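# Unplug the clipped cord from the power strip

## Task

Pull the plug of the cord that the power strip's wire clip holds out of the strip, move that plug well away from the clip, and finish without either gripper holding any other loose object.

## Robot and tools

ROBOT. Two six-joint arms, left_arm and right_arm, each with a two-finger parallel gripper and a wrist camera. Bases in the scene frame: left_arm at (-0.003, +0.323, +0.022) m, right_arm at (-0.031, -0.219, +0.046) m, both facing +x with almost no yaw. Fixed cameras cam_high and cam_low sit on a stand behind the arms; cam_left_wrist and cam_right_wrist ride on the wrists. All images are 896x504. Something may occasionally nudge a loose object.

FRAMES. Scene frame: origin at table-top height midway between the nominal bases, +x out over the table, +y toward left_arm, +z up. Arm names do not match image sides. Every hand pose, velocity, Hand target and wrist-camera pose is in that arm's own base frame; fixed cameras and the table use the scene frame. On a gripper, fingers point along its +z and open and close along its y. end_effector_position is the point between the pads, roughly 1 cm behind the tips.

THE 14-NUMBER ROW. Every moving argument is one flat row for both arms: left dx, dy, dz, rx, ry, rz, opening, then right dx, dy, dz, rx, ry, rz, opening. All values lie in [-1, 1]. The six pose numbers are offsets, not poses: measured from that arm's Hand target as it stands when the call (or action) begins, along the arm's own base axes; 1.0 equals 0.6 m of travel or 180 degrees of turn. rx, ry, rz form a single rotation vector, turning about the Hand target point. A translation longer than 1.0 is scaled down along its direction. Sending the same offset twice moves twice. Six zeros re-request the current Hand target. Opening is absolute, not an offset: +1 fully open (0.094 m), -1 closed. Always write the opening you want; a 0 means half open, not unchanged.

TOOLS.
execute_actions(actions, cameras): actions is a list of actions; each action is up to 15 rows, one per 1/30 s step, and a short one repeats its final row. Every row in one action counts from that action's starting Hand target, not from the prior row. An empty list returns images and fuller status. cameras: names, ["all"], or [] (an unknown name voids the call).
move(target, speed, blend, opening_speed, grip_force, blocking, cameras): target is one row or a list of up to 15 rows, all offsets from the same starting Hand targets. Straight paths, no collision avoidance, 0.5 s minimum, 10 s maximum for the whole list. speed in m/s, 0.002 to 2.9, default 0.25 (turn rate up to twice that in rad/s); one value or one per target. blend in metres rounds corners; 0 stops at each. opening_speed: per second on the -1..+1 scale, at least 0.2; use it to close gently. grip_force: newtons per pad, 10 to 50, one value or one per arm; it persists; low values close slowly. The first target's openings are sent at the start; later targets' openings are sent on arrival, pausing all arms. blocking=false returns after about 0.5 s while motion continues.
wait(seconds 0 to 10): lets time pass holding commands. stop(): brakes a running move.
zoom_image(camera, region [x0, y0, x1, y1]): pixels of that camera's latest full image, origin top-left, at most 504 by 504.
finished_scene(scene): ends the scene irreversibly; the plug must stay unplugged and away from the clip with the robot not holding it.

RESULTS. Per arm: end_effector_position (m) and end_effector_quat_wxyz in its base frame; Hand target, the last commanded pose after clipping, from which the next offsets count; grip_measured on the opening scale (reads up to ~2.5 mm wide when empty, a few mm narrow on a squeezed part); Joint positions in rad with the gripper opening in metres last; joint velocities (may be marked within noise); joint torques (noisy, offset, include arm weight; first three wrap at ±28 N m); Tool commands; motor temperatures. A move adds a move: line: done (within 10 mm and 2 degrees), off_target, moving, held or fault, plus limits=paced (pose clipped) or limits=held (steps withheld).

CONTROL QUIRKS. Commanded orientation is clipped to 40 degrees from the measured one each step. Friction and gravity can leave a gripper a few centimetres from its target; a new command, even zeros, asks again, and you can add the shortfall as an offset. Tiny moves may not start. A blocked arm keeps pushing until you command its target back behind the gripper. Joint ranges (rad): waist -2.618 to 3.054, shoulder 0 to 3.142, elbow 0 to 3.142 (straight at 2.901), wrist pitch and yaw ±1.571, wrist roll ±2.094. Near full stretch, or with the wrist near the waist axis, the arm can swing or overshoot. Grip force jumps to the limit once squeeze passes about 20 N; to release, command an opening well above grip_measured.

AVOID. Dropping the plug or any object, letting go of something still moving, or knocking anything off the table. Fast contact and targets set far beyond a surface (slow down near contact). Grippers, housings or wrist cameras touching each other, or one gripper closing on the other's fingers. Strain on a wrist camera cable. Paths passing near an arm's own base (go around). Holding loads or stretched poses for long: MOTOR HOT appears at 75 °C, a fault folds the arm at 90 °C. Any arm stop also costs.

Each tool is called after "Request:" as name([rows], argument=value, ...), one row to a line, values as JSON.

## Session

Request:
execute_actions(actions=[])

Scene clock: 0.00 s.
left_arm: end_effector_position=(+0.3968, +0.0230, +0.1192) grip_measured=+1.000 end_effector_quat_wxyz=(+0.615, -0.062, +0.786, +0.024) | right_arm: end_effector_position=(+0.4038, -0.0126, +0.1210) grip_measured=+1.000 end_effector_quat_wxyz=(+0.606, +0.038, +0.795, +0.015)
Joint positions: left_arm=[0.008 1.509 0.34 0.922 -0.105 -0.066 0.094] | right_arm=[-0.042 1.5 0.381 0.85 -0.018 0.068 0.094]
Joint velocities: within noise
Joint torques (N m): no reading
Motor temperatures (°C): left_arm=[15 14 26 18 17 17 17] | right_arm=[17 17 19 17 17 14 18]
Heat: left arm: 26 °C; right arm: 19 °C.
Hand target: left_arm +0.3977, +0.0232, +0.1216; +0.617, -0.062, +0.784, +0.024 | right_arm +0.4072, -0.0128, +0.1326; +0.619, +0.037, +0.784, +0.015
Tool commands: left_gripper/opening=+1.0 right_gripper/opening=+1.0
camera_calibration:
cam_left_wrist: T_world_to_cam=[[0.108467, -0.993967, 0.0162423, -0.0208061], [-0.627841, -0.0811628, -0.774098, 0.380938], [0.770747, 0.0737665, -0.632857, -0.143016], [0, 0, 0, 1]] pos_world=[0.351654, 0.0207872, 0.204713]
cam_right_wrist: T_world_to_cam=[[-0.0236939, -0.996091, -0.0851016, 0.0100209], [-0.65002, 0.0800249, -0.755691, 0.392204], [0.759547, 0.0374125, -0.649375, -0.135233], [0, 0, 0, 1]] pos_world=[0.357894, -0.016345, 0.209421]

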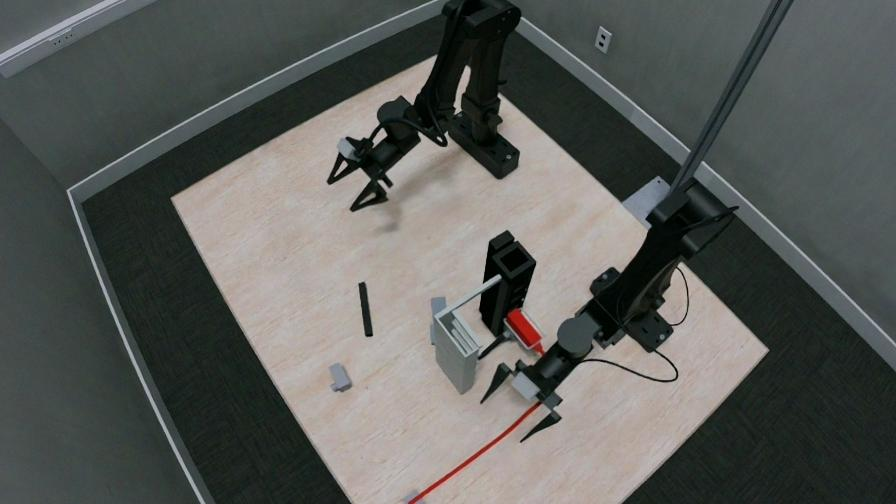

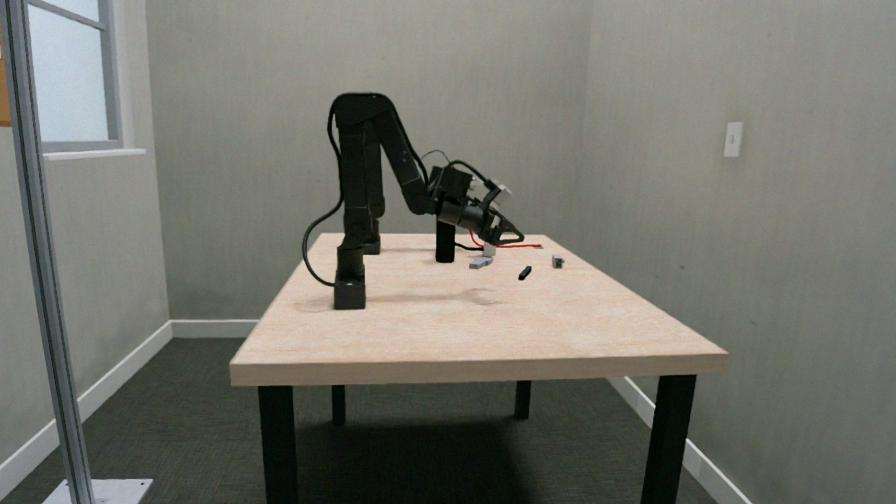

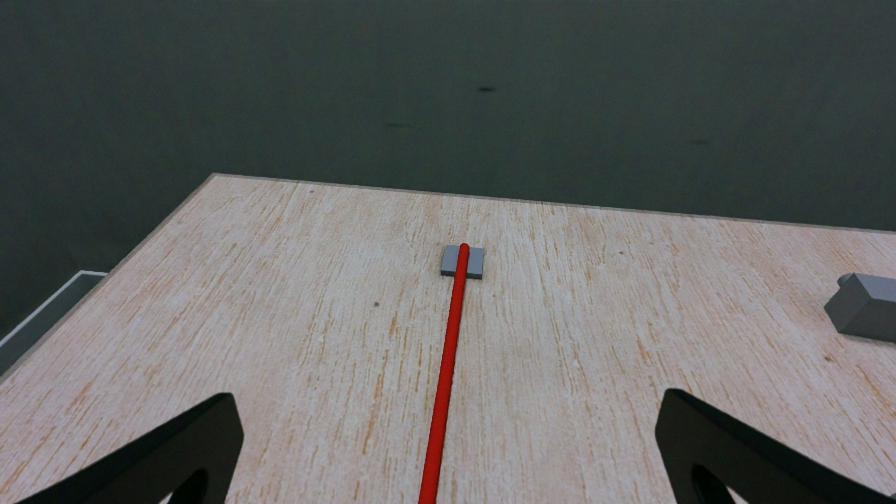

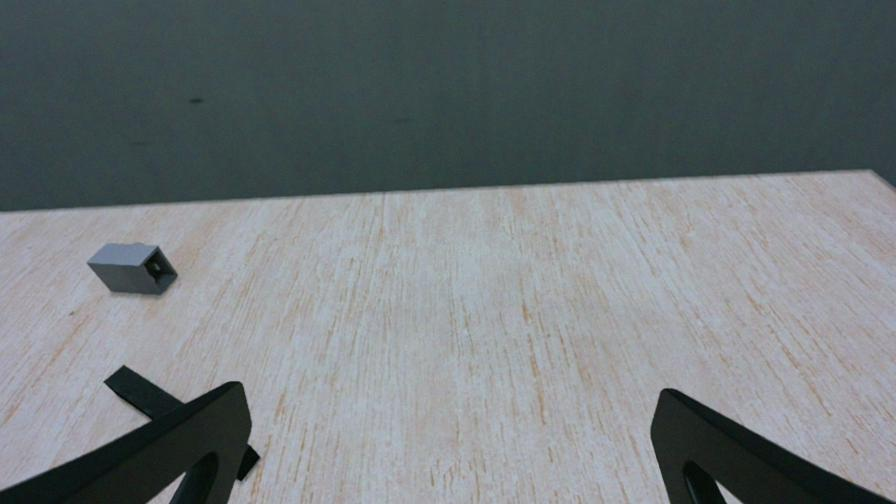

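Request:
zoom_image(camera="cam_high", region=[420, 220, 580, 420])

Request:
zoom_image(camera="cam_low", region=[410, 150, 550, 290])

Scaled by 2.520.

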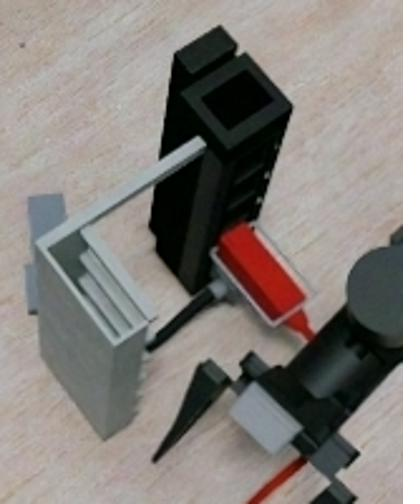

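Scaled by 3.600.

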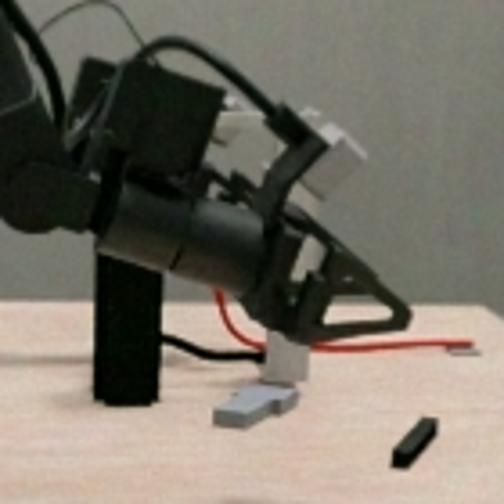

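Request:
move(target=[-0.3295,-0.0387,0.06,0.0828,0.1319,-0.3806,-0.4, 0,0,0,0,0,0,1], speed=0.35, cameras=["cam_left_wrist","cam_low"])

Scene clock: 91.37 s.
left_arm: end_effector_position=(+0.1982, -0.0024, +0.1517) grip_measured=-0.397 end_effector_quat_wxyz=(+0.358, +0.466, +0.779, -0.219) | right_arm: end_effector_position=(+0.4038, -0.0126, +0.1210) grip_measured=+1.000 end_effector_quat_wxyz=(+0.606, +0.038, +0.795, +0.015)
Joint positions: left_arm=[0.72 1.301 0.913 -1.455 0.834 1.92 0.028] | right_arm=[-0.042 1.5 0.381 0.85 -0.018 0.068 0.094]
Joint torques (N m): left_arm=[0.51 -3.02 8.98 -0.51 0.54 0.07] | right_arm=[0.09 -5.81 5.7 2.4 -0.02 -0.01]
Motor temperatures (°C): left_arm=[15 15 26 25 17 17 17] | right_arm=[17 18 20 22 17 14 18]
Heat: left arm: 26 °C; right arm: 22 °C.
Hand target: left_arm +0.2001, +0.0000, +0.1577; +0.362, +0.467, +0.777, -0.218 | right_arm +0.4072, -0.0128, +0.1326; +0.619, +0.037, +0.784, +0.015
Off the commanded pose: left_arm 0.007 m, 1 deg | right_arm 0.012 m, 2 deg.
move: off_target (right_arm)
camera_calibration:
cam_left_wrist: T_world_to_cam=[[-0.894934, -0.446176, -0.00441966, 0.178268], [-0.404654, 0.815744, -0.413301, 0.182631], [0.18801, -0.368089, -0.910584, 0.1891], [0, 0, 0, 1]] pos_world=[0.197888, 0.00016462, 0.24846]
Images, in order (width x height): cam_low 896x504, cam_left_wrist 896x504.

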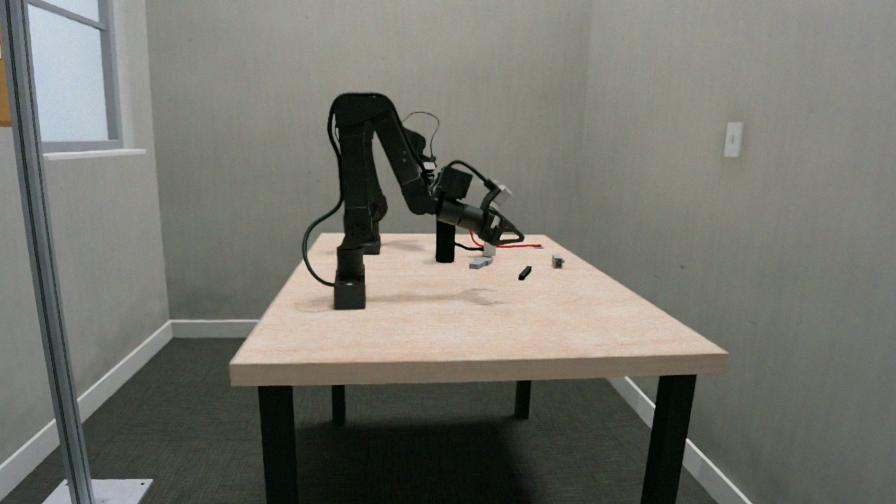

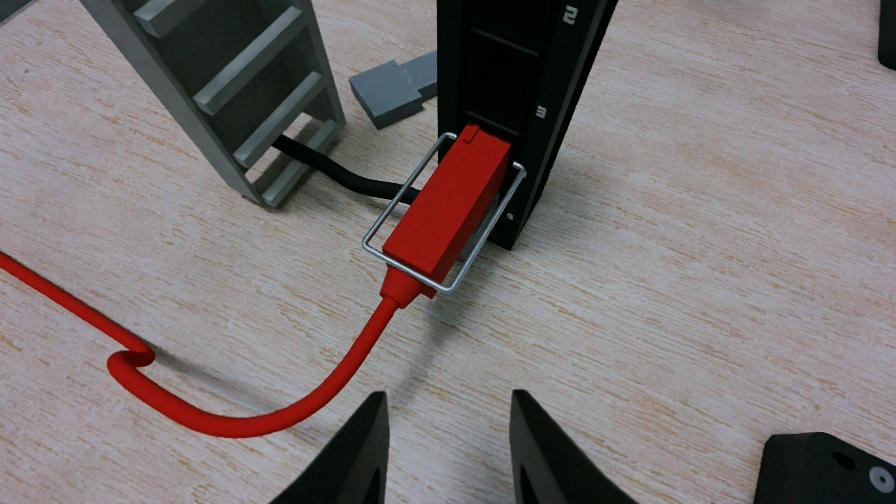

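Request:
zoom_image(camera="cam_left_wrist", region=[340, 110, 560, 310])

Scaled by 2.291.

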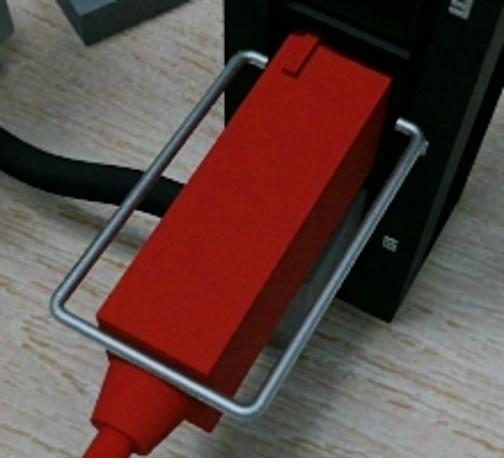

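Request:
move(target=[0.09,0.045,0,0,0,0,-0.4, 0,0,0,0,0,0,1], speed=0.25, cameras=["cam_left_wrist"])

Request:
zoom_image(camera="cam_left_wrist", region=[200, 100, 440, 310])

Scene clock: 130.53 s.
left_arm: end_effector_position=(+0.2454, +0.0252, +0.1517) grip_measured=-0.397 end_effector_quat_wxyz=(+0.350, +0.466, +0.781, -0.224) | right_arm: end_effector_position=(+0.4038, -0.0126, +0.1210) grip_measured=+1.000 end_effector_quat_wxyz=(+0.606, +0.038, +0.795, +0.015)
Joint positions: left_arm=[0.669 1.511 1.095 -1.388 0.833 1.849 0.028] | right_arm=[-0.042 1.5 0.381 0.85 -0.018 0.068 0.094]
Joint torques (N m): left_arm=[-0.49 -4.92 8.91 -0.15 0.73 -0.05] | right_arm=[0.05 -5.79 5.59 2.37 0 0.02]
Heat: left arm: 27 °C; right arm: 23 °C.
Hand target: left_arm +0.2540, +0.0269, +0.1576; +0.362, +0.467, +0.777, -0.218 | right_arm +0.4072, -0.0128, +0.1326; +0.619, +0.037, +0.784, +0.015
Off the commanded pose: left_arm 0.011 m, 2 deg | right_arm 0.012 m, 2 deg.
move: off_target (left_arm, right_arm)
camera_calibration:
cam_left_wrist: T_world_to_cam=[[-0.896941, -0.441979, 0.0123438, 0.230748], [-0.408618, 0.817928, -0.405, 0.178806], [0.168905, -0.368305, -0.914233, 0.195578], [0, 0, 0, 1]] pos_world=[0.246997, 0.0277673, 0.248372]
Images, in order (width x height): cam_left_wrist 896x504.

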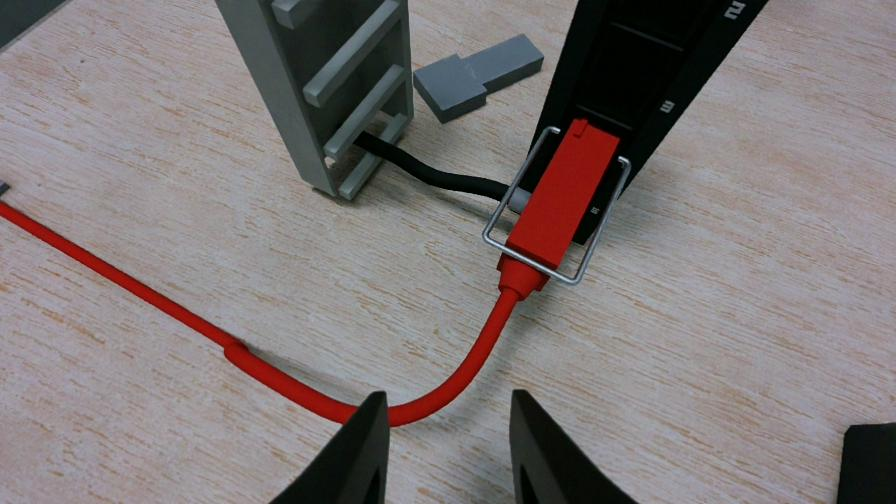

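Scaled by 2.100.

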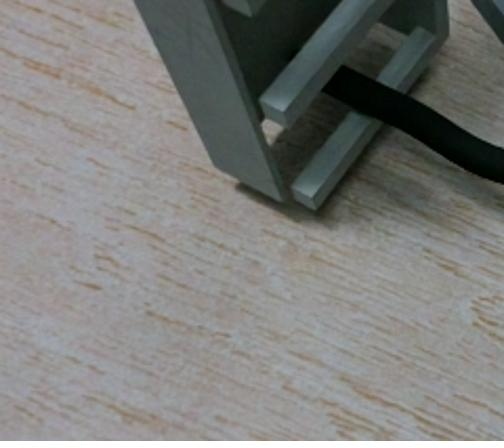

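Request:
zoom_image(camera="cam_left_wrist", region=[470, 110, 650, 300])

Scaled by 2.653.

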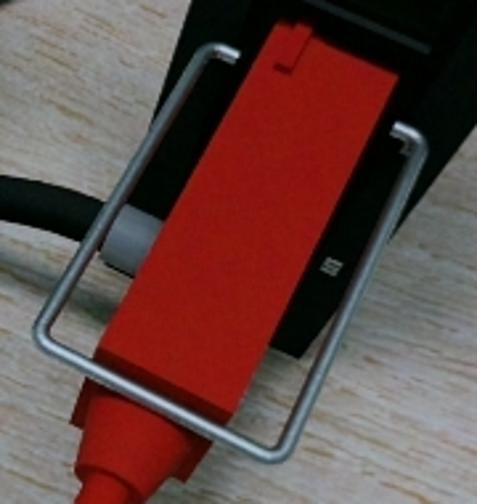

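Request:
move(target=[-0.0847,-0.089,-0.1008,-0.3086,0.437,0.3007,-0.4, 0,0,0,0,0,0,1], speed=0.35, cameras=["cam_left_wrist"])

Scene clock: 212.37 s.
left_arm: end_effector_position=(+0.1999, -0.0275, +0.0960) grip_measured=-0.397 end_effector_quat_wxyz=(+0.015, -0.322, +0.756, -0.570) | right_arm: end_effector_position=(+0.4038, -0.0126, +0.1210) grip_measured=+1.000 end_effector_quat_wxyz=(+0.606, +0.038, +0.795, +0.015)
Joint positions: left_arm=[0.766 1.652 0.672 -1.315 1.084 0.409 0.028] | right_arm=[-0.042 1.5 0.381 0.85 -0.018 0.068 0.094]
Joint torques (N m): left_arm=[0.53 -6.12 3.37 -0.74 0.77 -0.05] | right_arm=[0.09 -5.86 5.64 2.36 -0.03 -0.02]
Motor temperatures (°C): left_arm=[15 15 28 20 17 17 17] | right_arm=[17 18 20 24 16 14 18]
Heat: left arm: 28 °C; right arm: 24 °C.
Hand target: left_arm +0.2032, -0.0264, +0.0971; +0.032, -0.323, +0.753, -0.573 | right_arm +0.4072, -0.0128, +0.1326; +0.619, +0.037, +0.784, +0.015
Off the commanded pose: left_arm 0.004 m, 2 deg | right_arm 0.012 m, 2 deg.
move: off_target (right_arm)
camera_calibration:
cam_left_wrist: T_world_to_cam=[[0.445243, -0.146191, 0.883395, -0.176493], [-0.895293, -0.0885991, 0.436578, 0.172353], [0.0144442, -0.985281, -0.170332, 0.0754688], [0, 0, 0, 1]] pos_world=[0.231798, 0.0638265, 0.0935227]
Images, in order (width x height): cam_left_wrist 896x504.

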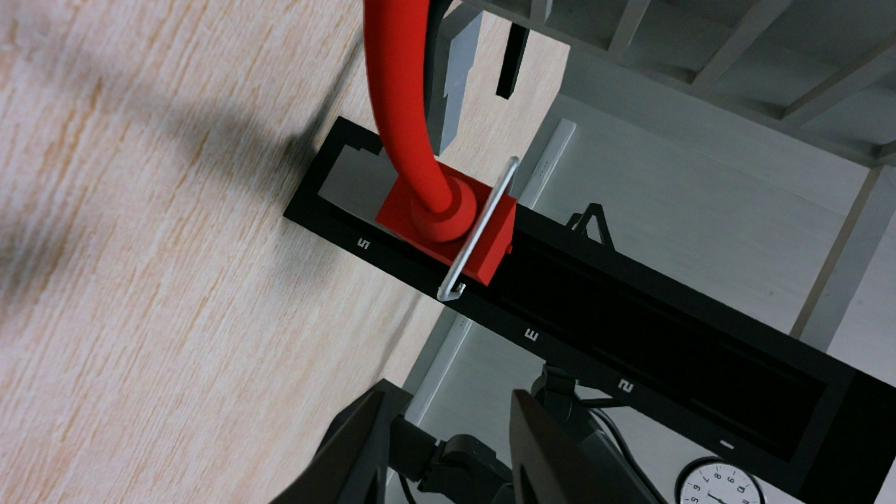

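Request:
move(target=[0.0213, -0.0430, -0.0211, 0, 0, 0, -0.4, 0, 0, 0, 0, 0, 0, 1], speed=0.12, cameras=["cam_left_wrist"])

Scene clock: 230.37 s.
left_arm: end_effector_position=(+0.2140, -0.0499, +0.0811) grip_measured=-0.397 end_effector_quat_wxyz=(+0.020, -0.329, +0.756, -0.565) | right_arm: end_effector_position=(+0.4038, -0.0126, +0.1210) grip_measured=+1.000 end_effector_quat_wxyz=(+0.606, +0.038, +0.795, +0.015)
Joint positions: left_arm=[0.618 1.567 0.574 -0.996 1.166 0.075 0.028] | right_arm=[-0.042 1.5 0.381 0.85 -0.018 0.068 0.094]
Joint torques (N m): left_arm=[-0.57 -5.89 3.67 -0.26 0.92 -0.08] | right_arm=[-0.09 -5.68 5.72 2.39 -0.03 -0.02]
Heat: left arm: 26 °C; right arm: 24 °C.
Hand target: left_arm +0.2160, -0.0522, +0.0845; +0.032, -0.323, +0.753, -0.573 | right_arm +0.4072, -0.0128, +0.1326; +0.619, +0.037, +0.784, +0.015
Off the commanded pose: left_arm 0.005 m, 2 deg | right_arm 0.012 m, 2 deg.
move: off_target (right_arm)
camera_calibration:
cam_left_wrist: T_world_to_cam=[[0.450516, -0.147888, 0.880434, -0.173837], [-0.892263, -0.107767, 0.438467, 0.187751], [0.0300374, -0.983115, -0.180506, 0.0481992], [0, 0, 0, 1]] pos_world=[0.244392, 0.0419101, 0.07943]
Images, in order (width x height): cam_left_wrist 896x504.

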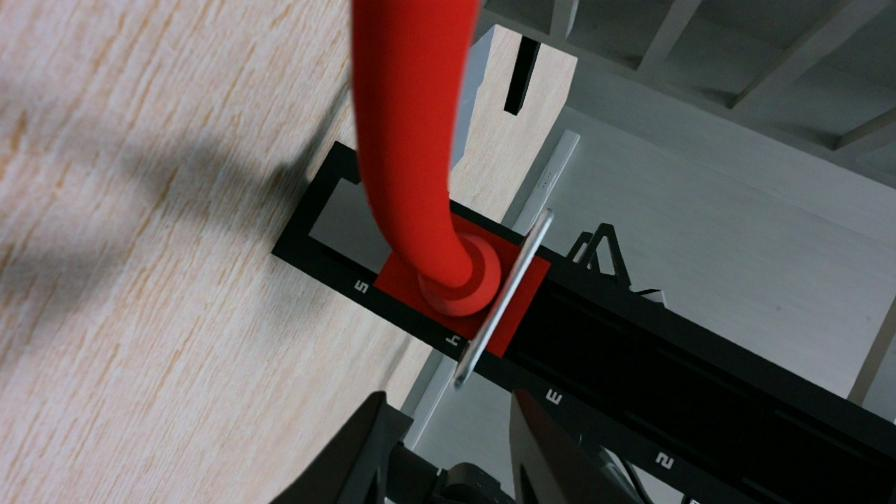

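Request:
move(target=[0.012, -0.0343, -0.0118, 0, 0, 0, -0.4, 0, 0, 0, 0, 0, 0, 1], speed=0.1, cameras=["cam_left_wrist"])

Scene clock: 240.87 s.
left_arm: end_effector_position=(+0.2239, -0.0689, +0.0753) grip_measured=-0.397 end_effector_quat_wxyz=(+0.028, -0.331, +0.755, -0.566) | right_arm: end_effector_position=(+0.4038, -0.0126, +0.1210) grip_measured=+1.000 end_effector_quat_wxyz=(+0.606, +0.038, +0.795, +0.015)
Joint positions: left_arm=[0.497 1.461 0.475 -0.675 1.203 -0.268 0.028] | right_arm=[-0.042 1.5 0.381 0.85 -0.018 0.068 0.094]
Joint torques (N m): left_arm=[-0.9 -5.01 4.1 0.27 0.89 -0.03] | right_arm=[0.14 -5.6 5.64 2.35 -0.02 -0.06]
Heat: left arm: 26 °C; right arm: 25 °C.
Hand target: left_arm +0.2233, -0.0728, +0.0774; +0.032, -0.323, +0.753, -0.573 | right_arm +0.4072, -0.0128, +0.1326; +0.619, +0.037, +0.784, +0.015
Off the commanded pose: left_arm 0.004 m, 1 deg | right_arm 0.012 m, 2 deg.
move: off_target (right_arm)
camera_calibration:
cam_left_wrist: T_world_to_cam=[[0.443223, -0.145056, 0.884597, -0.174494], [-0.895343, -0.119802, 0.428962, 0.197634], [0.0437527, -0.982144, -0.182974, 0.0253888], [0, 0, 0, 1]] pos_world=[0.253179, 0.0233009, 0.0742251]
Images, in order (width x height): cam_left_wrist 896x504.

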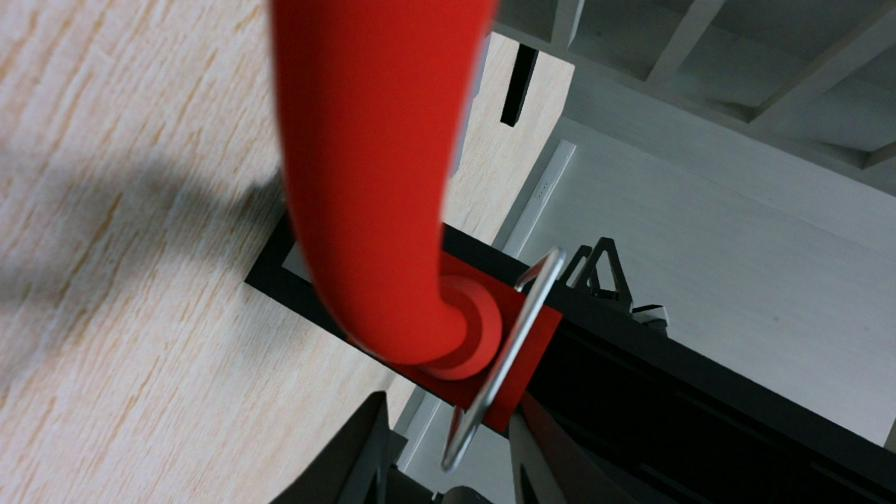

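Request:
move(target=[0, 0, 0, 0, 0, 0, -1, 0, 0, 0, 0, 0, 0, 1], opening_speed=0.8, cameras=["cam_left_wrist"])

Scene clock: 246.97 s.
left_arm: end_effector_position=(+0.2260, -0.0697, +0.0806) grip_measured=-0.887 end_effector_quat_wxyz=(+0.038, -0.321, +0.751, -0.576) | right_arm: end_effector_position=(+0.4038, -0.0126, +0.1210) grip_measured=+1.000 end_effector_quat_wxyz=(+0.606, +0.038, +0.795, +0.015)
Joint positions: left_arm=[0.497 1.454 0.474 -0.666 1.23 -0.26 0.005] | right_arm=[-0.042 1.5 0.381 0.85 -0.018 0.068 0.094]
Joint torques (N m): left_arm=[-0.96 -4.55 4.11 0.24 0.56 -0.17] | right_arm=[0.12 -5.78 5.68 2.38 -0.01 -0.04]
Heat: left arm: 26 °C; right arm: 25 °C.
Hand target: left_arm +0.2232, -0.0728, +0.0774; +0.032, -0.323, +0.753, -0.573 | right_arm +0.4072, -0.0128, +0.1326; +0.619, +0.037, +0.784, +0.015
Off the commanded pose: left_arm 0.005 m, 1 deg | right_arm 0.012 m, 2 deg.
move: off_target (right_arm)
camera_calibration:
cam_left_wrist: T_world_to_cam=[[0.413358, -0.133861, 0.900675, -0.174067], [-0.909255, -0.113796, 0.400383, 0.202947], [0.0488975, -0.984445, -0.168752, 0.0229728], [0, 0, 0, 1]] pos_world=[0.255359, 0.0224093, 0.0793976]
Images, in order (width x height): cam_left_wrist 896x504.

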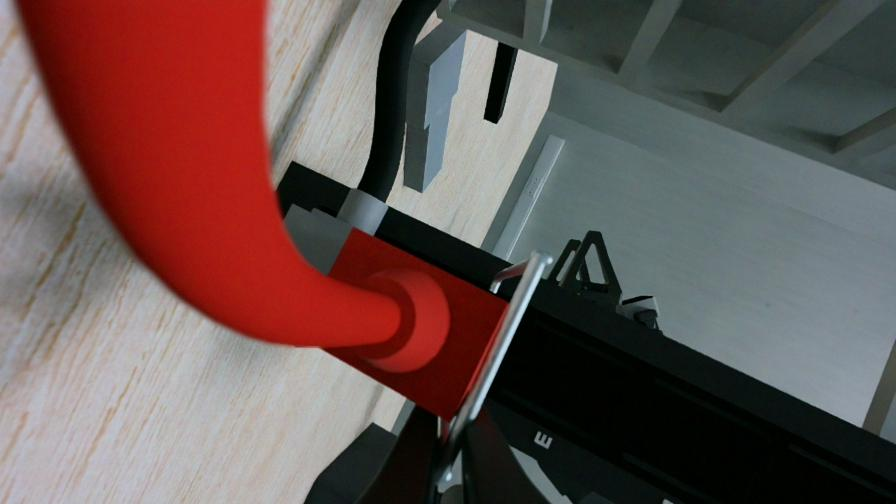

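Request:
zoom_image(camera="cam_left_wrist", region=[320, 220, 620, 504])

Scaled by 1.680.

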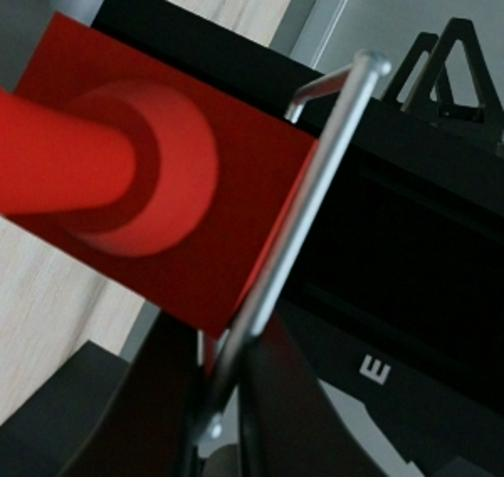

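Request:
move([
  [0.0042, -0.0048, 0.0418, 0.0585, -0.1172, -0.0476, -1, 0, 0, 0, 0, 0, 0, 1],
  [0.0037, -0.0168, 0.0597, 0.1194, -0.2039, -0.0928, -1, 0, 0, 0, 0, 0, 0, 1],
  [0.0028, -0.0323, 0.0745, 0.1746, -0.2834, -0.1408, -1, 0, 0, 0, 0, 0, 0, 1],
  [0.0020, -0.0505, 0.0858, 0.2195, -0.3474, -0.1864, -1, 0, 0, 0, 0, 0, 0, 1],
  [0.0010, -0.0705, 0.0932, 0.2542, -0.3951, -0.2277, -1, 0, 0, 0, 0, 0, 0, 1],
  [-0.0002, -0.0917, 0.0962, 0.2736, -0.4424, -0.2526, -1, 0, 0, 0, 0, 0, 0, 1],
], speed=0.13, blend=0.005, cameras=["cam_left_wrist", "cam_high"])

Scene clock: 285.93 s.
left_arm: end_effector_position=(+0.2227, -0.1219, +0.1325) grip_measured=-0.940 end_effector_quat_wxyz=(+0.388, +0.400, +0.783, -0.278) | right_arm: end_effector_position=(+0.4038, -0.0126, +0.1210) grip_measured=+1.000 end_effector_quat_wxyz=(+0.606, +0.038, +0.795, +0.015)
Joint positions: left_arm=[0.076 0.965 0.547 -0.612 0.883 0.76 0.003] | right_arm=[-0.042 1.5 0.381 0.85 -0.018 0.068 0.094]
Joint torques (N m): left_arm=[-1.87 -1.99 7.5 1.34 0.54 0.17] | right_arm=[-0.08 -5.79 5.68 2.39 -0.01 -0.03]
Heat: left arm: 26 °C; right arm: 25 °C.
Hand target: left_arm +0.2231, -0.1279, +0.1351; +0.397, +0.418, +0.768, -0.278 | right_arm +0.4072, -0.0128, +0.1326; +0.619, +0.037, +0.784, +0.015
Off the commanded pose: left_arm 0.007 m, 3 deg | right_arm 0.012 m, 2 deg.
move: off_target (left_arm, right_arm)
camera_calibration:
cam_left_wrist: T_world_to_cam=[[-0.855603, -0.505752, 0.110264, 0.115597], [-0.483009, 0.703454, -0.521397, 0.300065], [0.186132, -0.499368, -0.84616, 0.0988624], [0, 0, 0, 1]] pos_world=[0.225438, -0.10325, 0.22736]
Images, in order (width x height): cam_high 896x504, cam_left_wrist 896x504.

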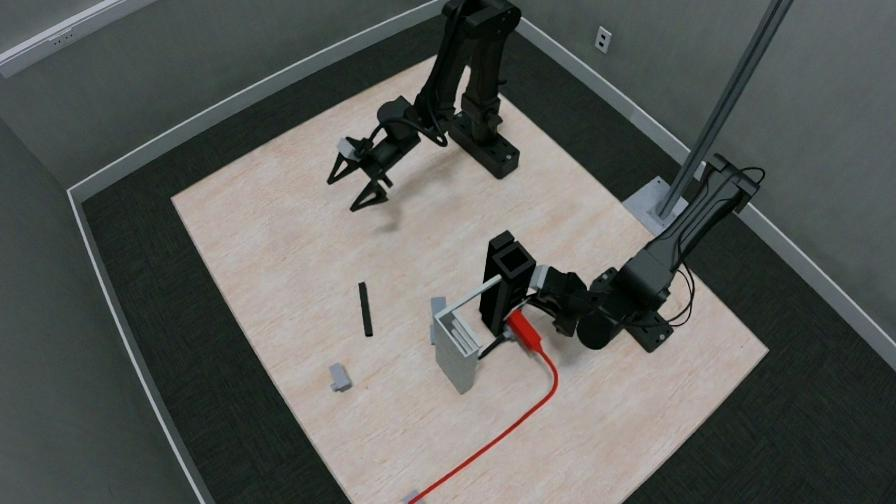

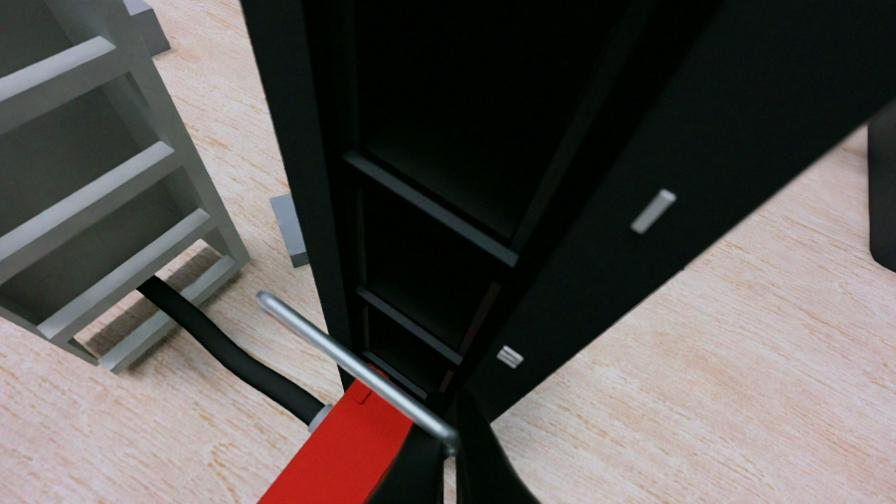

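Request:
move([
  [-0.0007, 0.0100, -0.0010, 0.0005, 0.0114, 0.0112, -1, 0, 0, 0, 0, 0, 0, 1],
  [-0.0007, 0.0100, -0.0010, 0.0005, 0.0114, 0.0112, -0.6, 0, 0, 0, 0, 0, 0, 1],
  [-0.0448, 0.0985, 0.0608, 0.0005, 0.0114, 0.0112, -0.6, 0, 0, 0, 0, 0, 0, 1],
  [0.0400, 0.1688, -0.0197, 0.1047, -0.0060, -0.1847, 0.06, 0, 0, 0, 0, 0, 0, 1],
], speed=[0.1, 0.1, 0.12, 0.2], blend=[0, 0, 0.02, 0], cameras=["cam_left_wrist"])

Scene clock: 308.37 s.
left_arm: end_effector_position=(+0.2453, -0.0252, +0.1194) grip_measured=+0.057 end_effector_quat_wxyz=(+0.236, +0.676, +0.654, -0.244) | right_arm: end_effector_position=(+0.4038, -0.0126, +0.1210) grip_measured=+1.000 end_effector_quat_wxyz=(+0.606, +0.038, +0.795, +0.015)
Joint positions: left_arm=[0.342 1.645 1.179 -1.4 0.635 2.045 0.05] | right_arm=[-0.042 1.5 0.381 0.85 -0.018 0.068 0.094]
Joint torques (N m): left_arm=[-0.31 -5.7 8.79 -0.61 0.4 0.1] | right_arm=[0.08 -5.82 5.68 2.34 -0.06 -0.01]
Heat: left arm: 26 °C; right arm: 25 °C.
Hand target: left_arm +0.2471, -0.0265, +0.1233; +0.236, +0.680, +0.648, -0.247 | right_arm +0.4072, -0.0128, +0.1326; +0.619, +0.037, +0.784, +0.015
Off the commanded pose: left_arm 0.004 m, 1 deg | right_arm 0.012 m, 2 deg.
move: off_target (right_arm)
camera_calibration:
cam_left_wrist: T_world_to_cam=[[-0.998092, 0.0612155, -0.0080819, 0.248641], [0.0613009, 0.966662, -0.248609, 0.0767127], [-0.00740626, -0.24863, -0.96857, 0.200234], [0, 0, 0, 1]] pos_world=[0.244947, -0.0395916, 0.215022]
Images, in order (width x height): cam_left_wrist 896x504.

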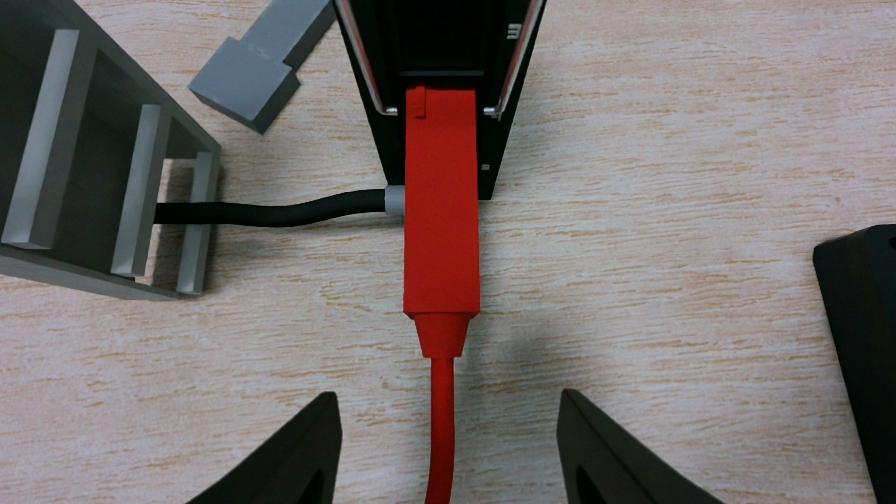

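Request:
move([
  [-0.0003, -0.0880, -0.1023, 0, 0, 0, 0.06, 0, 0, 0, 0, 0, 0, 1],
  [-0.0003, -0.0880, -0.1023, 0, 0, 0, -1, 0, 0, 0, 0, 0, 0, 1],
], speed=0.12, opening_speed=0.8, cameras=["cam_left_wrist"])

Scene clock: 330.77 s.
left_arm: end_effector_position=(+0.2468, -0.0738, +0.0623) grip_measured=-0.488 end_effector_quat_wxyz=(+0.226, +0.685, +0.650, -0.239) | right_arm: end_effector_position=(+0.4038, -0.0126, +0.1210) grip_measured=+1.000 end_effector_quat_wxyz=(+0.606, +0.038, +0.795, +0.015)
Joint positions: left_arm=[0.146 1.645 0.958 -1.041 0.655 1.823 0.024] | right_arm=[-0.042 1.5 0.381 0.85 -0.018 0.068 0.094]
Joint torques (N m): left_arm=[-0.5 -6.22 5.2 0.05 0.74 -0.09] | right_arm=[-0.1 -5.74 5.6 2.38 -0.03 -0.03]
Heat: left arm: 27 °C; right arm: 26 °C.
Hand target: left_arm +0.2469, -0.0794, +0.0620; +0.236, +0.680, +0.648, -0.248 | right_arm +0.4072, -0.0128, +0.1326; +0.619, +0.037, +0.784, +0.015
Off the commanded pose: left_arm 0.006 m, 2 deg | right_arm 0.012 m, 2 deg.
move: off_target (right_arm)
camera_calibration:
cam_left_wrist: T_world_to_cam=[[-0.996731, 0.0806174, -0.00531533, 0.253569], [0.0797015, 0.970367, -0.228111, 0.103857], [-0.0132319, -0.227789, -0.973621, 0.136195], [0, 0, 0, 1]] pos_world=[0.246265, -0.090198, 0.157641]
Images, in order (width x height): cam_left_wrist 896x504.

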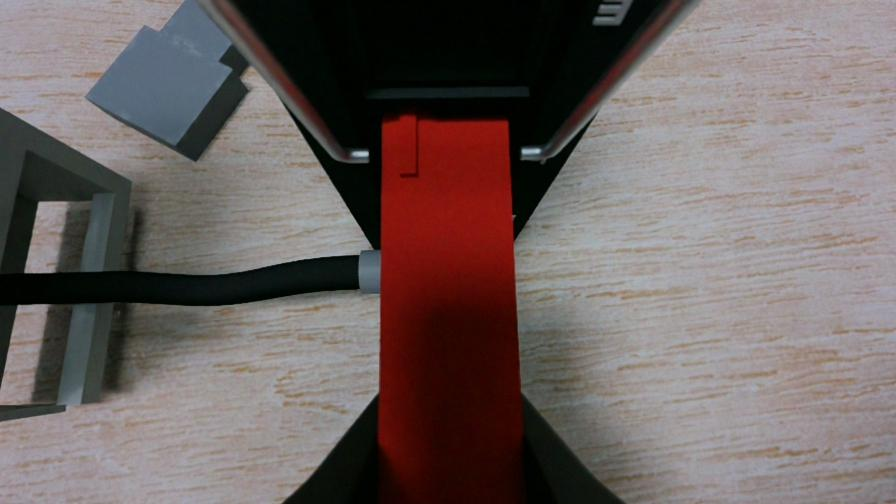

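Request:
move(target=[0.0071, 0.1415, 0.0033, 0, 0, 0, -1, 0, 0, 0, 0, 0, 0, 1], speed=0.08, cameras=["cam_left_wrist"])

Scene clock: 336.23 s.
left_arm: end_effector_position=(+0.2495, +0.0050, +0.0590) grip_measured=-0.488 end_effector_quat_wxyz=(+0.218, +0.672, +0.670, -0.228) | right_arm: end_effector_position=(+0.4038, -0.0126, +0.1210) grip_measured=+1.000 end_effector_quat_wxyz=(+0.606, +0.038, +0.795, +0.015)
Joint positions: left_arm=[0.418 1.761 1.079 -1.199 0.572 2.083 0.024] | right_arm=[-0.042 1.5 0.381 0.85 -0.018 0.068 0.094]
Joint torques (N m): left_arm=[0.66 -6.39 8.53 -0.71 0.51 0.1] | right_arm=[-0.12 -5.78 5.81 2.37 -0.02 -0.02]
Heat: left arm: 27 °C; right arm: 26 °C.
Hand target: left_arm +0.2512, +0.0055, +0.0639; +0.236, +0.680, +0.648, -0.248 | right_arm +0.4072, -0.0128, +0.1326; +0.619, +0.037, +0.784, +0.015
Off the commanded pose: left_arm 0.005 m, 4 deg | right_arm 0.012 m, 2 deg.
joint sent to its limit (left arm) — joint 6 (wrist roll), upper limit. The joint targets are off in orientation, not in position.
move: off_target (left_arm, right_arm)
camera_calibration:
cam_left_wrist: T_world_to_cam=[[-0.999379, 0.0346931, 0.00619201, 0.25011], [0.0327456, 0.979103, -0.200713, 0.0364761], [-0.0130259, -0.200385, -0.979631, 0.151073], [0, 0, 0, 1]] pos_world=[0.250728, -0.0141181, 0.153769]
Images, in order (width x height): cam_left_wrist 896x504.

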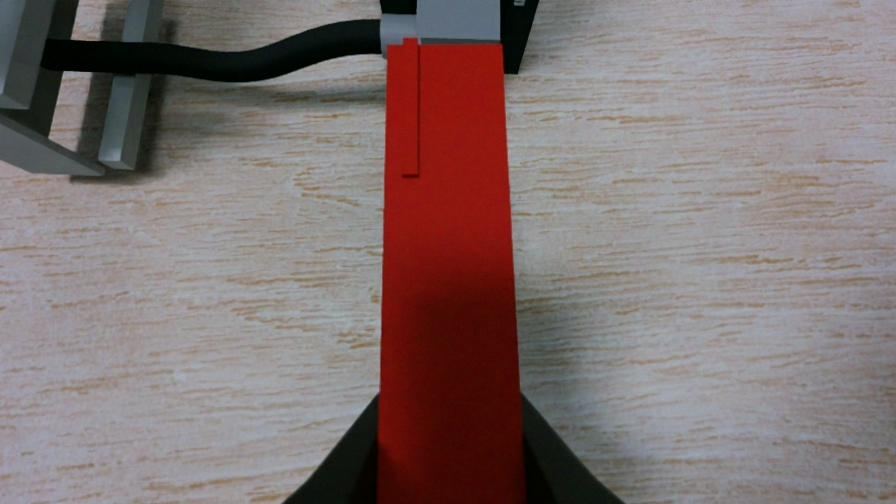

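Request:
move([
  [0.0063, 0.0492, 0, 0, 0, 0.1, -1, 0, 0, 0, 0, 0, 0, 1],
  [0.0063, 0.0492, -0.0865, 0, 0, 0.1, -1, 0, 0, 0, 0, 0, 0, 1],
], speed=[0.15, 0.09], blend=[0.01, 0], cameras=["cam_high", "cam_left_wrist"])

Scene clock: 359.47 s.
left_arm: end_effector_position=(+0.2567, +0.0389, +0.0123) grip_measured=-0.488 end_effector_quat_wxyz=(+0.262, +0.587, +0.741, -0.194) | right_arm: end_effector_position=(+0.4038, -0.0126, +0.1210) grip_measured=+1.000 end_effector_quat_wxyz=(+0.606, +0.038, +0.795, +0.015)
Joint positions: left_arm=[0.567 1.822 0.936 -0.916 0.629 1.982 0.024] | right_arm=[-0.042 1.5 0.381 0.85 -0.018 0.068 0.094]
Joint torques (N m): left_arm=[0.66 -6.71 4.31 -0.27 0.74 -0.13] | right_arm=[-0.08 -5.71 5.71 2.39 -0.05 -0.04]
Heat: left arm: 27 °C; right arm: 26 °C.
Hand target: left_arm +0.2550, +0.0350, +0.0120; +0.272, +0.571, +0.747, -0.208 | right_arm +0.4072, -0.0128, +0.1326; +0.619, +0.037, +0.784, +0.015
Off the commanded pose: left_arm 0.004 m, 3 deg | right_arm 0.012 m, 2 deg.
move: off_target (left_arm, right_arm)
camera_calibration:
cam_left_wrist: T_world_to_cam=[[-0.977535, -0.209134, -0.0262426, 0.260709], [-0.198349, 0.954868, -0.2211, 0.0541444], [0.0712977, -0.210927, -0.974898, 0.091015], [0, 0, 0, 1]] pos_world=[0.259103, 0.02202, 0.107543]
Images, in order (width x height): cam_high 896x504, cam_left_wrist 896x504.

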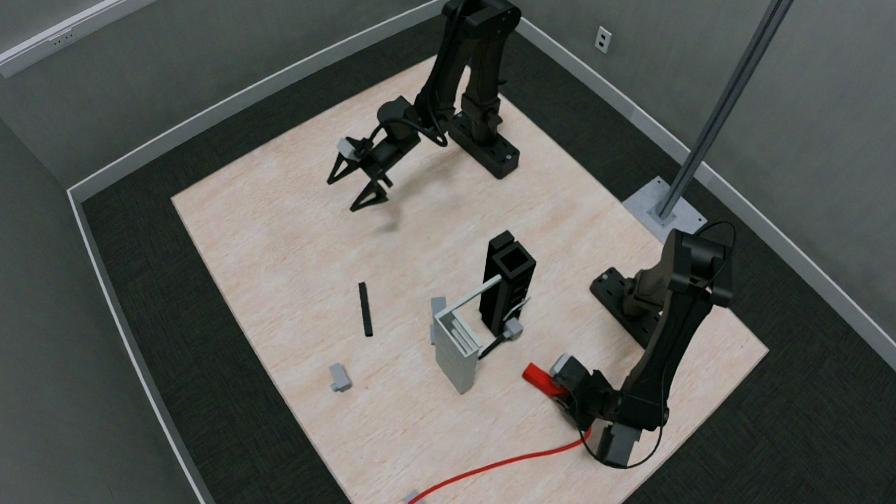

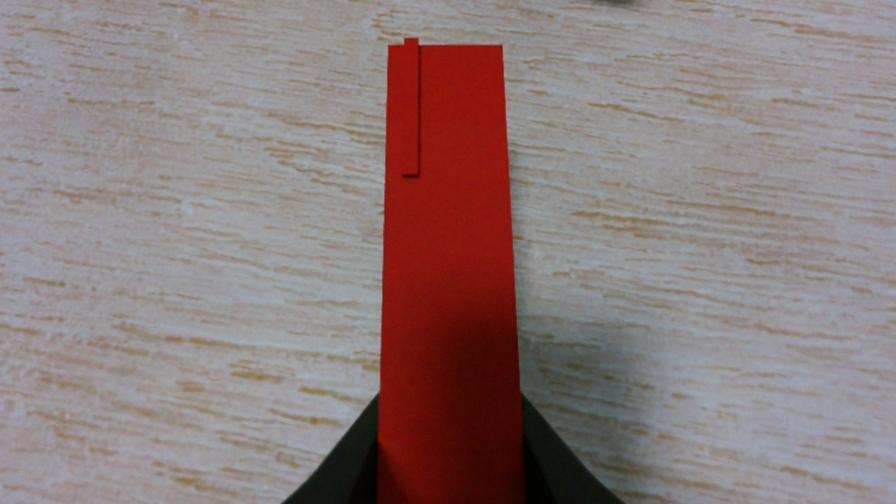

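Request:
move(target=[0, 0, -0.025, 0, 0, 0, -1, 0, 0, 0, 0, 0, 0, 1], speed=0.05, cameras=["cam_left_wrist"])

Scene clock: 365.70 s.
left_arm: end_effector_position=(+0.2573, +0.0393, -0.0018) grip_measured=-0.488 end_effector_quat_wxyz=(+0.262, +0.587, +0.741, -0.193) | right_arm: end_effector_position=(+0.4038, -0.0126, +0.1210) grip_measured=+1.000 end_effector_quat_wxyz=(+0.606, +0.038, +0.795, +0.015)
Joint positions: left_arm=[0.567 1.858 0.914 -0.855 0.629 1.981 0.024] | right_arm=[-0.042 1.5 0.381 0.85 -0.018 0.068 0.094]
Joint torques (N m): left_arm=[0.62 -6.71 4.18 -0.32 0.72 -0.13] | right_arm=[0.08 -5.76 5.7 2.39 -0.02 -0.02]
Heat: left arm: 26 °C; right arm: 26 °C.
Hand target: left_arm +0.2550, +0.0350, -0.0030; +0.272, +0.571, +0.747, -0.208 | right_arm +0.4072, -0.0128, +0.1326; +0.619, +0.037, +0.784, +0.015
Off the commanded pose: left_arm 0.005 m, 3 deg | right_arm 0.012 m, 2 deg.
move: off_target (left_arm, right_arm)
camera_calibration:
cam_left_wrist: T_world_to_cam=[[-0.977353, -0.209667, -0.0286365, 0.260956], [-0.198441, 0.955083, -0.220086, 0.0508181], [0.0734949, -0.209419, -0.97506, 0.0765968], [0, 0, 0, 1]] pos_world=[0.259501, 0.0222191, 0.0933437]
Images, in order (width x height): cam_left_wrist 896x504.

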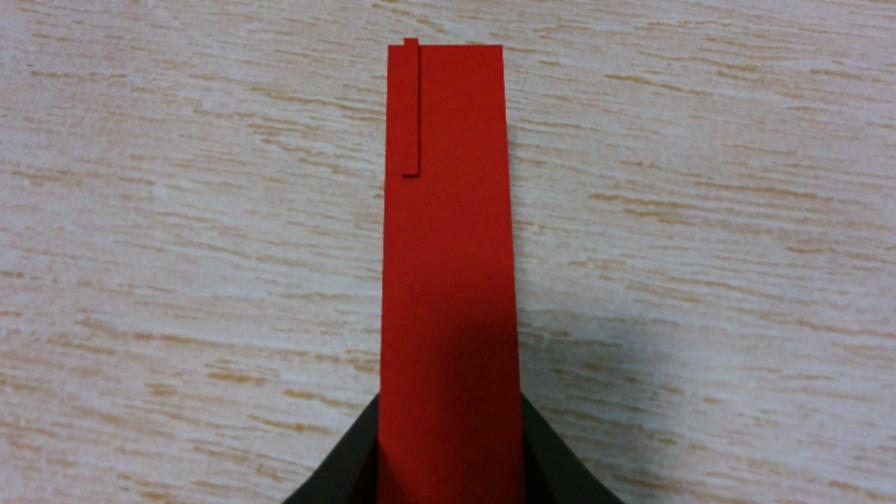

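Request:
move(target=[0, 0, -0.02, 0, 0, 0, -1, 0, 0, 0, 0, 0, 0, 1], speed=0.04, cameras=["cam_left_wrist"])

Scene clock: 368.17 s.
left_arm: end_effector_position=(+0.2584, +0.0366, -0.0056) grip_measured=-0.488 end_effector_quat_wxyz=(+0.273, +0.580, +0.741, -0.200) | right_arm: end_effector_position=(+0.4038, -0.0126, +0.1210) grip_measured=+1.000 end_effector_quat_wxyz=(+0.606, +0.038, +0.795, +0.015)
Joint positions: left_arm=[0.571 1.878 0.906 -0.835 0.655 1.98 0.024] | right_arm=[-0.042 1.5 0.381 0.85 -0.018 0.068 0.094]
Joint torques (N m): left_arm=[0.49 -5.61 3.28 0.03 0.48 -0.11] | right_arm=[0.08 -5.82 5.7 2.37 -0.05 -0.04]
Heat: left arm: 26 °C; right arm: 26 °C.
Hand target: left_arm +0.2550, +0.0350, -0.0150; +0.272, +0.571, +0.747, -0.208 | right_arm +0.4072, -0.0128, +0.1326; +0.619, +0.037, +0.784, +0.015
Off the commanded pose: left_arm 0.010 m, 2 deg | right_arm 0.012 m, 2 deg.
move: off_target (right_arm)
camera_calibration:
cam_left_wrist: T_world_to_cam=[[-0.97499, -0.22044, -0.0282976, 0.261183], [-0.206941, 0.946885, -0.24614, 0.055166], [0.0810535, -0.234128, -0.968821, 0.0712727], [0, 0, 0, 1]] pos_world=[0.26029, 0.0220263, 0.09002]
Images, in order (width x height): cam_left_wrist 896x504.

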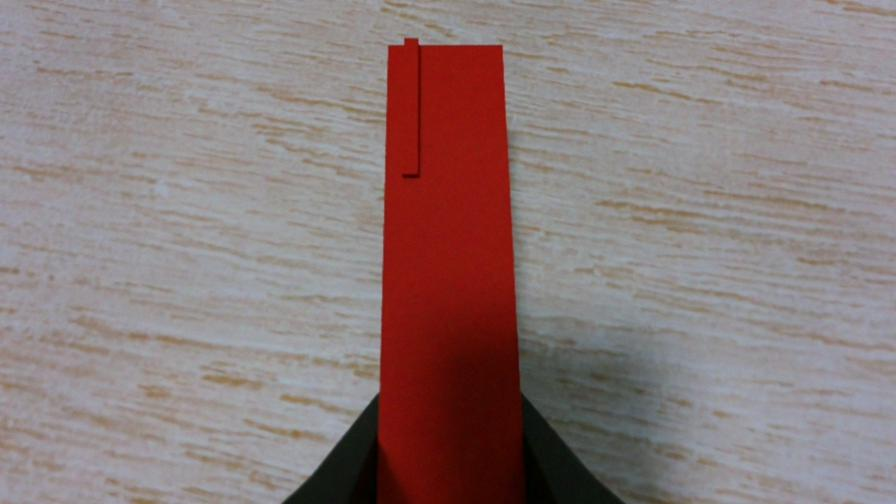

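Request:
move([
  [0, 0, 0.015, 0, 0, 0, -1, 0, 0, 0, 0, 0, 0, 1],
  [0, 0, 0.015, 0, 0, 0, -0.1, 0, 0, 0, 0, 0, 0, 1],
  [-0.023, 0.0817, 0.1212, 0, 0, 0, -0.1, 0, 0, 0, 0, 0, 0, 1],
], speed=[0.05, 0.05, 0.1], opening_speed=0.8, cameras=["cam_left_wrist", "cam_high"])

Scene clock: 381.23 s.
left_arm: end_effector_position=(+0.2394, +0.0810, +0.0493) grip_measured=-0.102 end_effector_quat_wxyz=(+0.254, +0.553, +0.766, -0.207) | right_arm: end_effector_position=(+0.4038, -0.0126, +0.1210) grip_measured=+1.000 end_effector_quat_wxyz=(+0.606, +0.038, +0.795, +0.015)
Joint positions: left_arm=[0.728 1.813 1.087 -1.185 0.586 2.082 0.042] | right_arm=[-0.042 1.5 0.381 0.85 -0.018 0.068 0.094]
Joint torques (N m): left_arm=[0.39 -9.07 7.73 -0.66 0.37 0.12] | right_arm=[-0.03 -5.98 5.65 2.4 -0.02 -0.06]
Heat: left arm: 26 °C; right arm: 26 °C.
Hand target: left_arm +0.2412, +0.0842, +0.0578; +0.272, +0.571, +0.747, -0.207 | right_arm +0.4072, -0.0128, +0.1326; +0.619, +0.037, +0.784, +0.015
Off the commanded pose: left_arm 0.009 m, 4 deg | right_arm 0.012 m, 2 deg.
joint sent to its limit (left arm) — joint 6 (wrist roll), upper limit. The joint targets are off in orientation, not in position.
move: off_target (left_arm, right_arm)
camera_calibration:
cam_left_wrist: T_world_to_cam=[[-0.960494, -0.276787, 0.0289972, 0.252184], [-0.276067, 0.934416, -0.225064, 0.0391754], [0.0351993, -0.224178, -0.973912, 0.146776], [0, 0, 0, 1]] pos_world=[0.24787, 0.0660989, 0.144451]
Images, in order (width x height): cam_high 896x504, cam_left_wrist 896x504.

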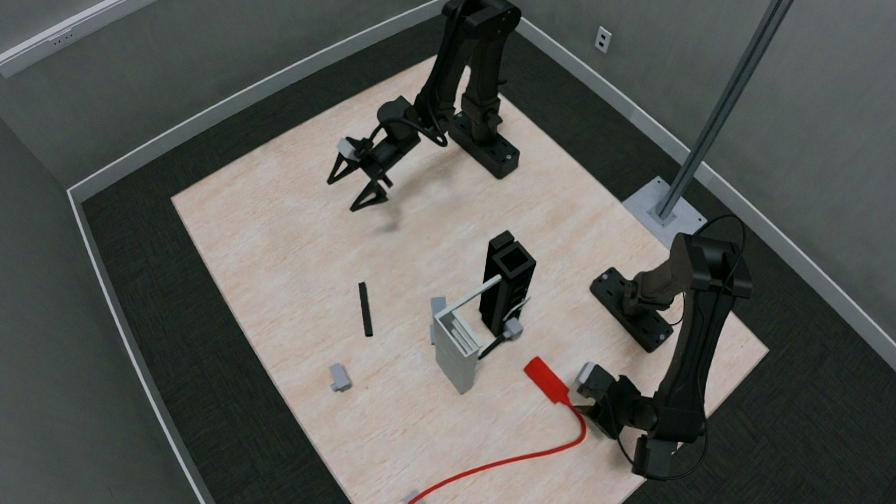

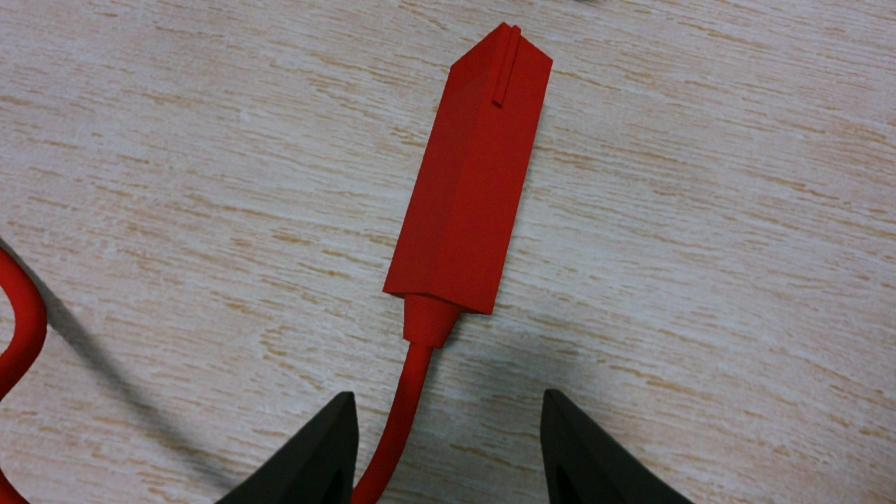

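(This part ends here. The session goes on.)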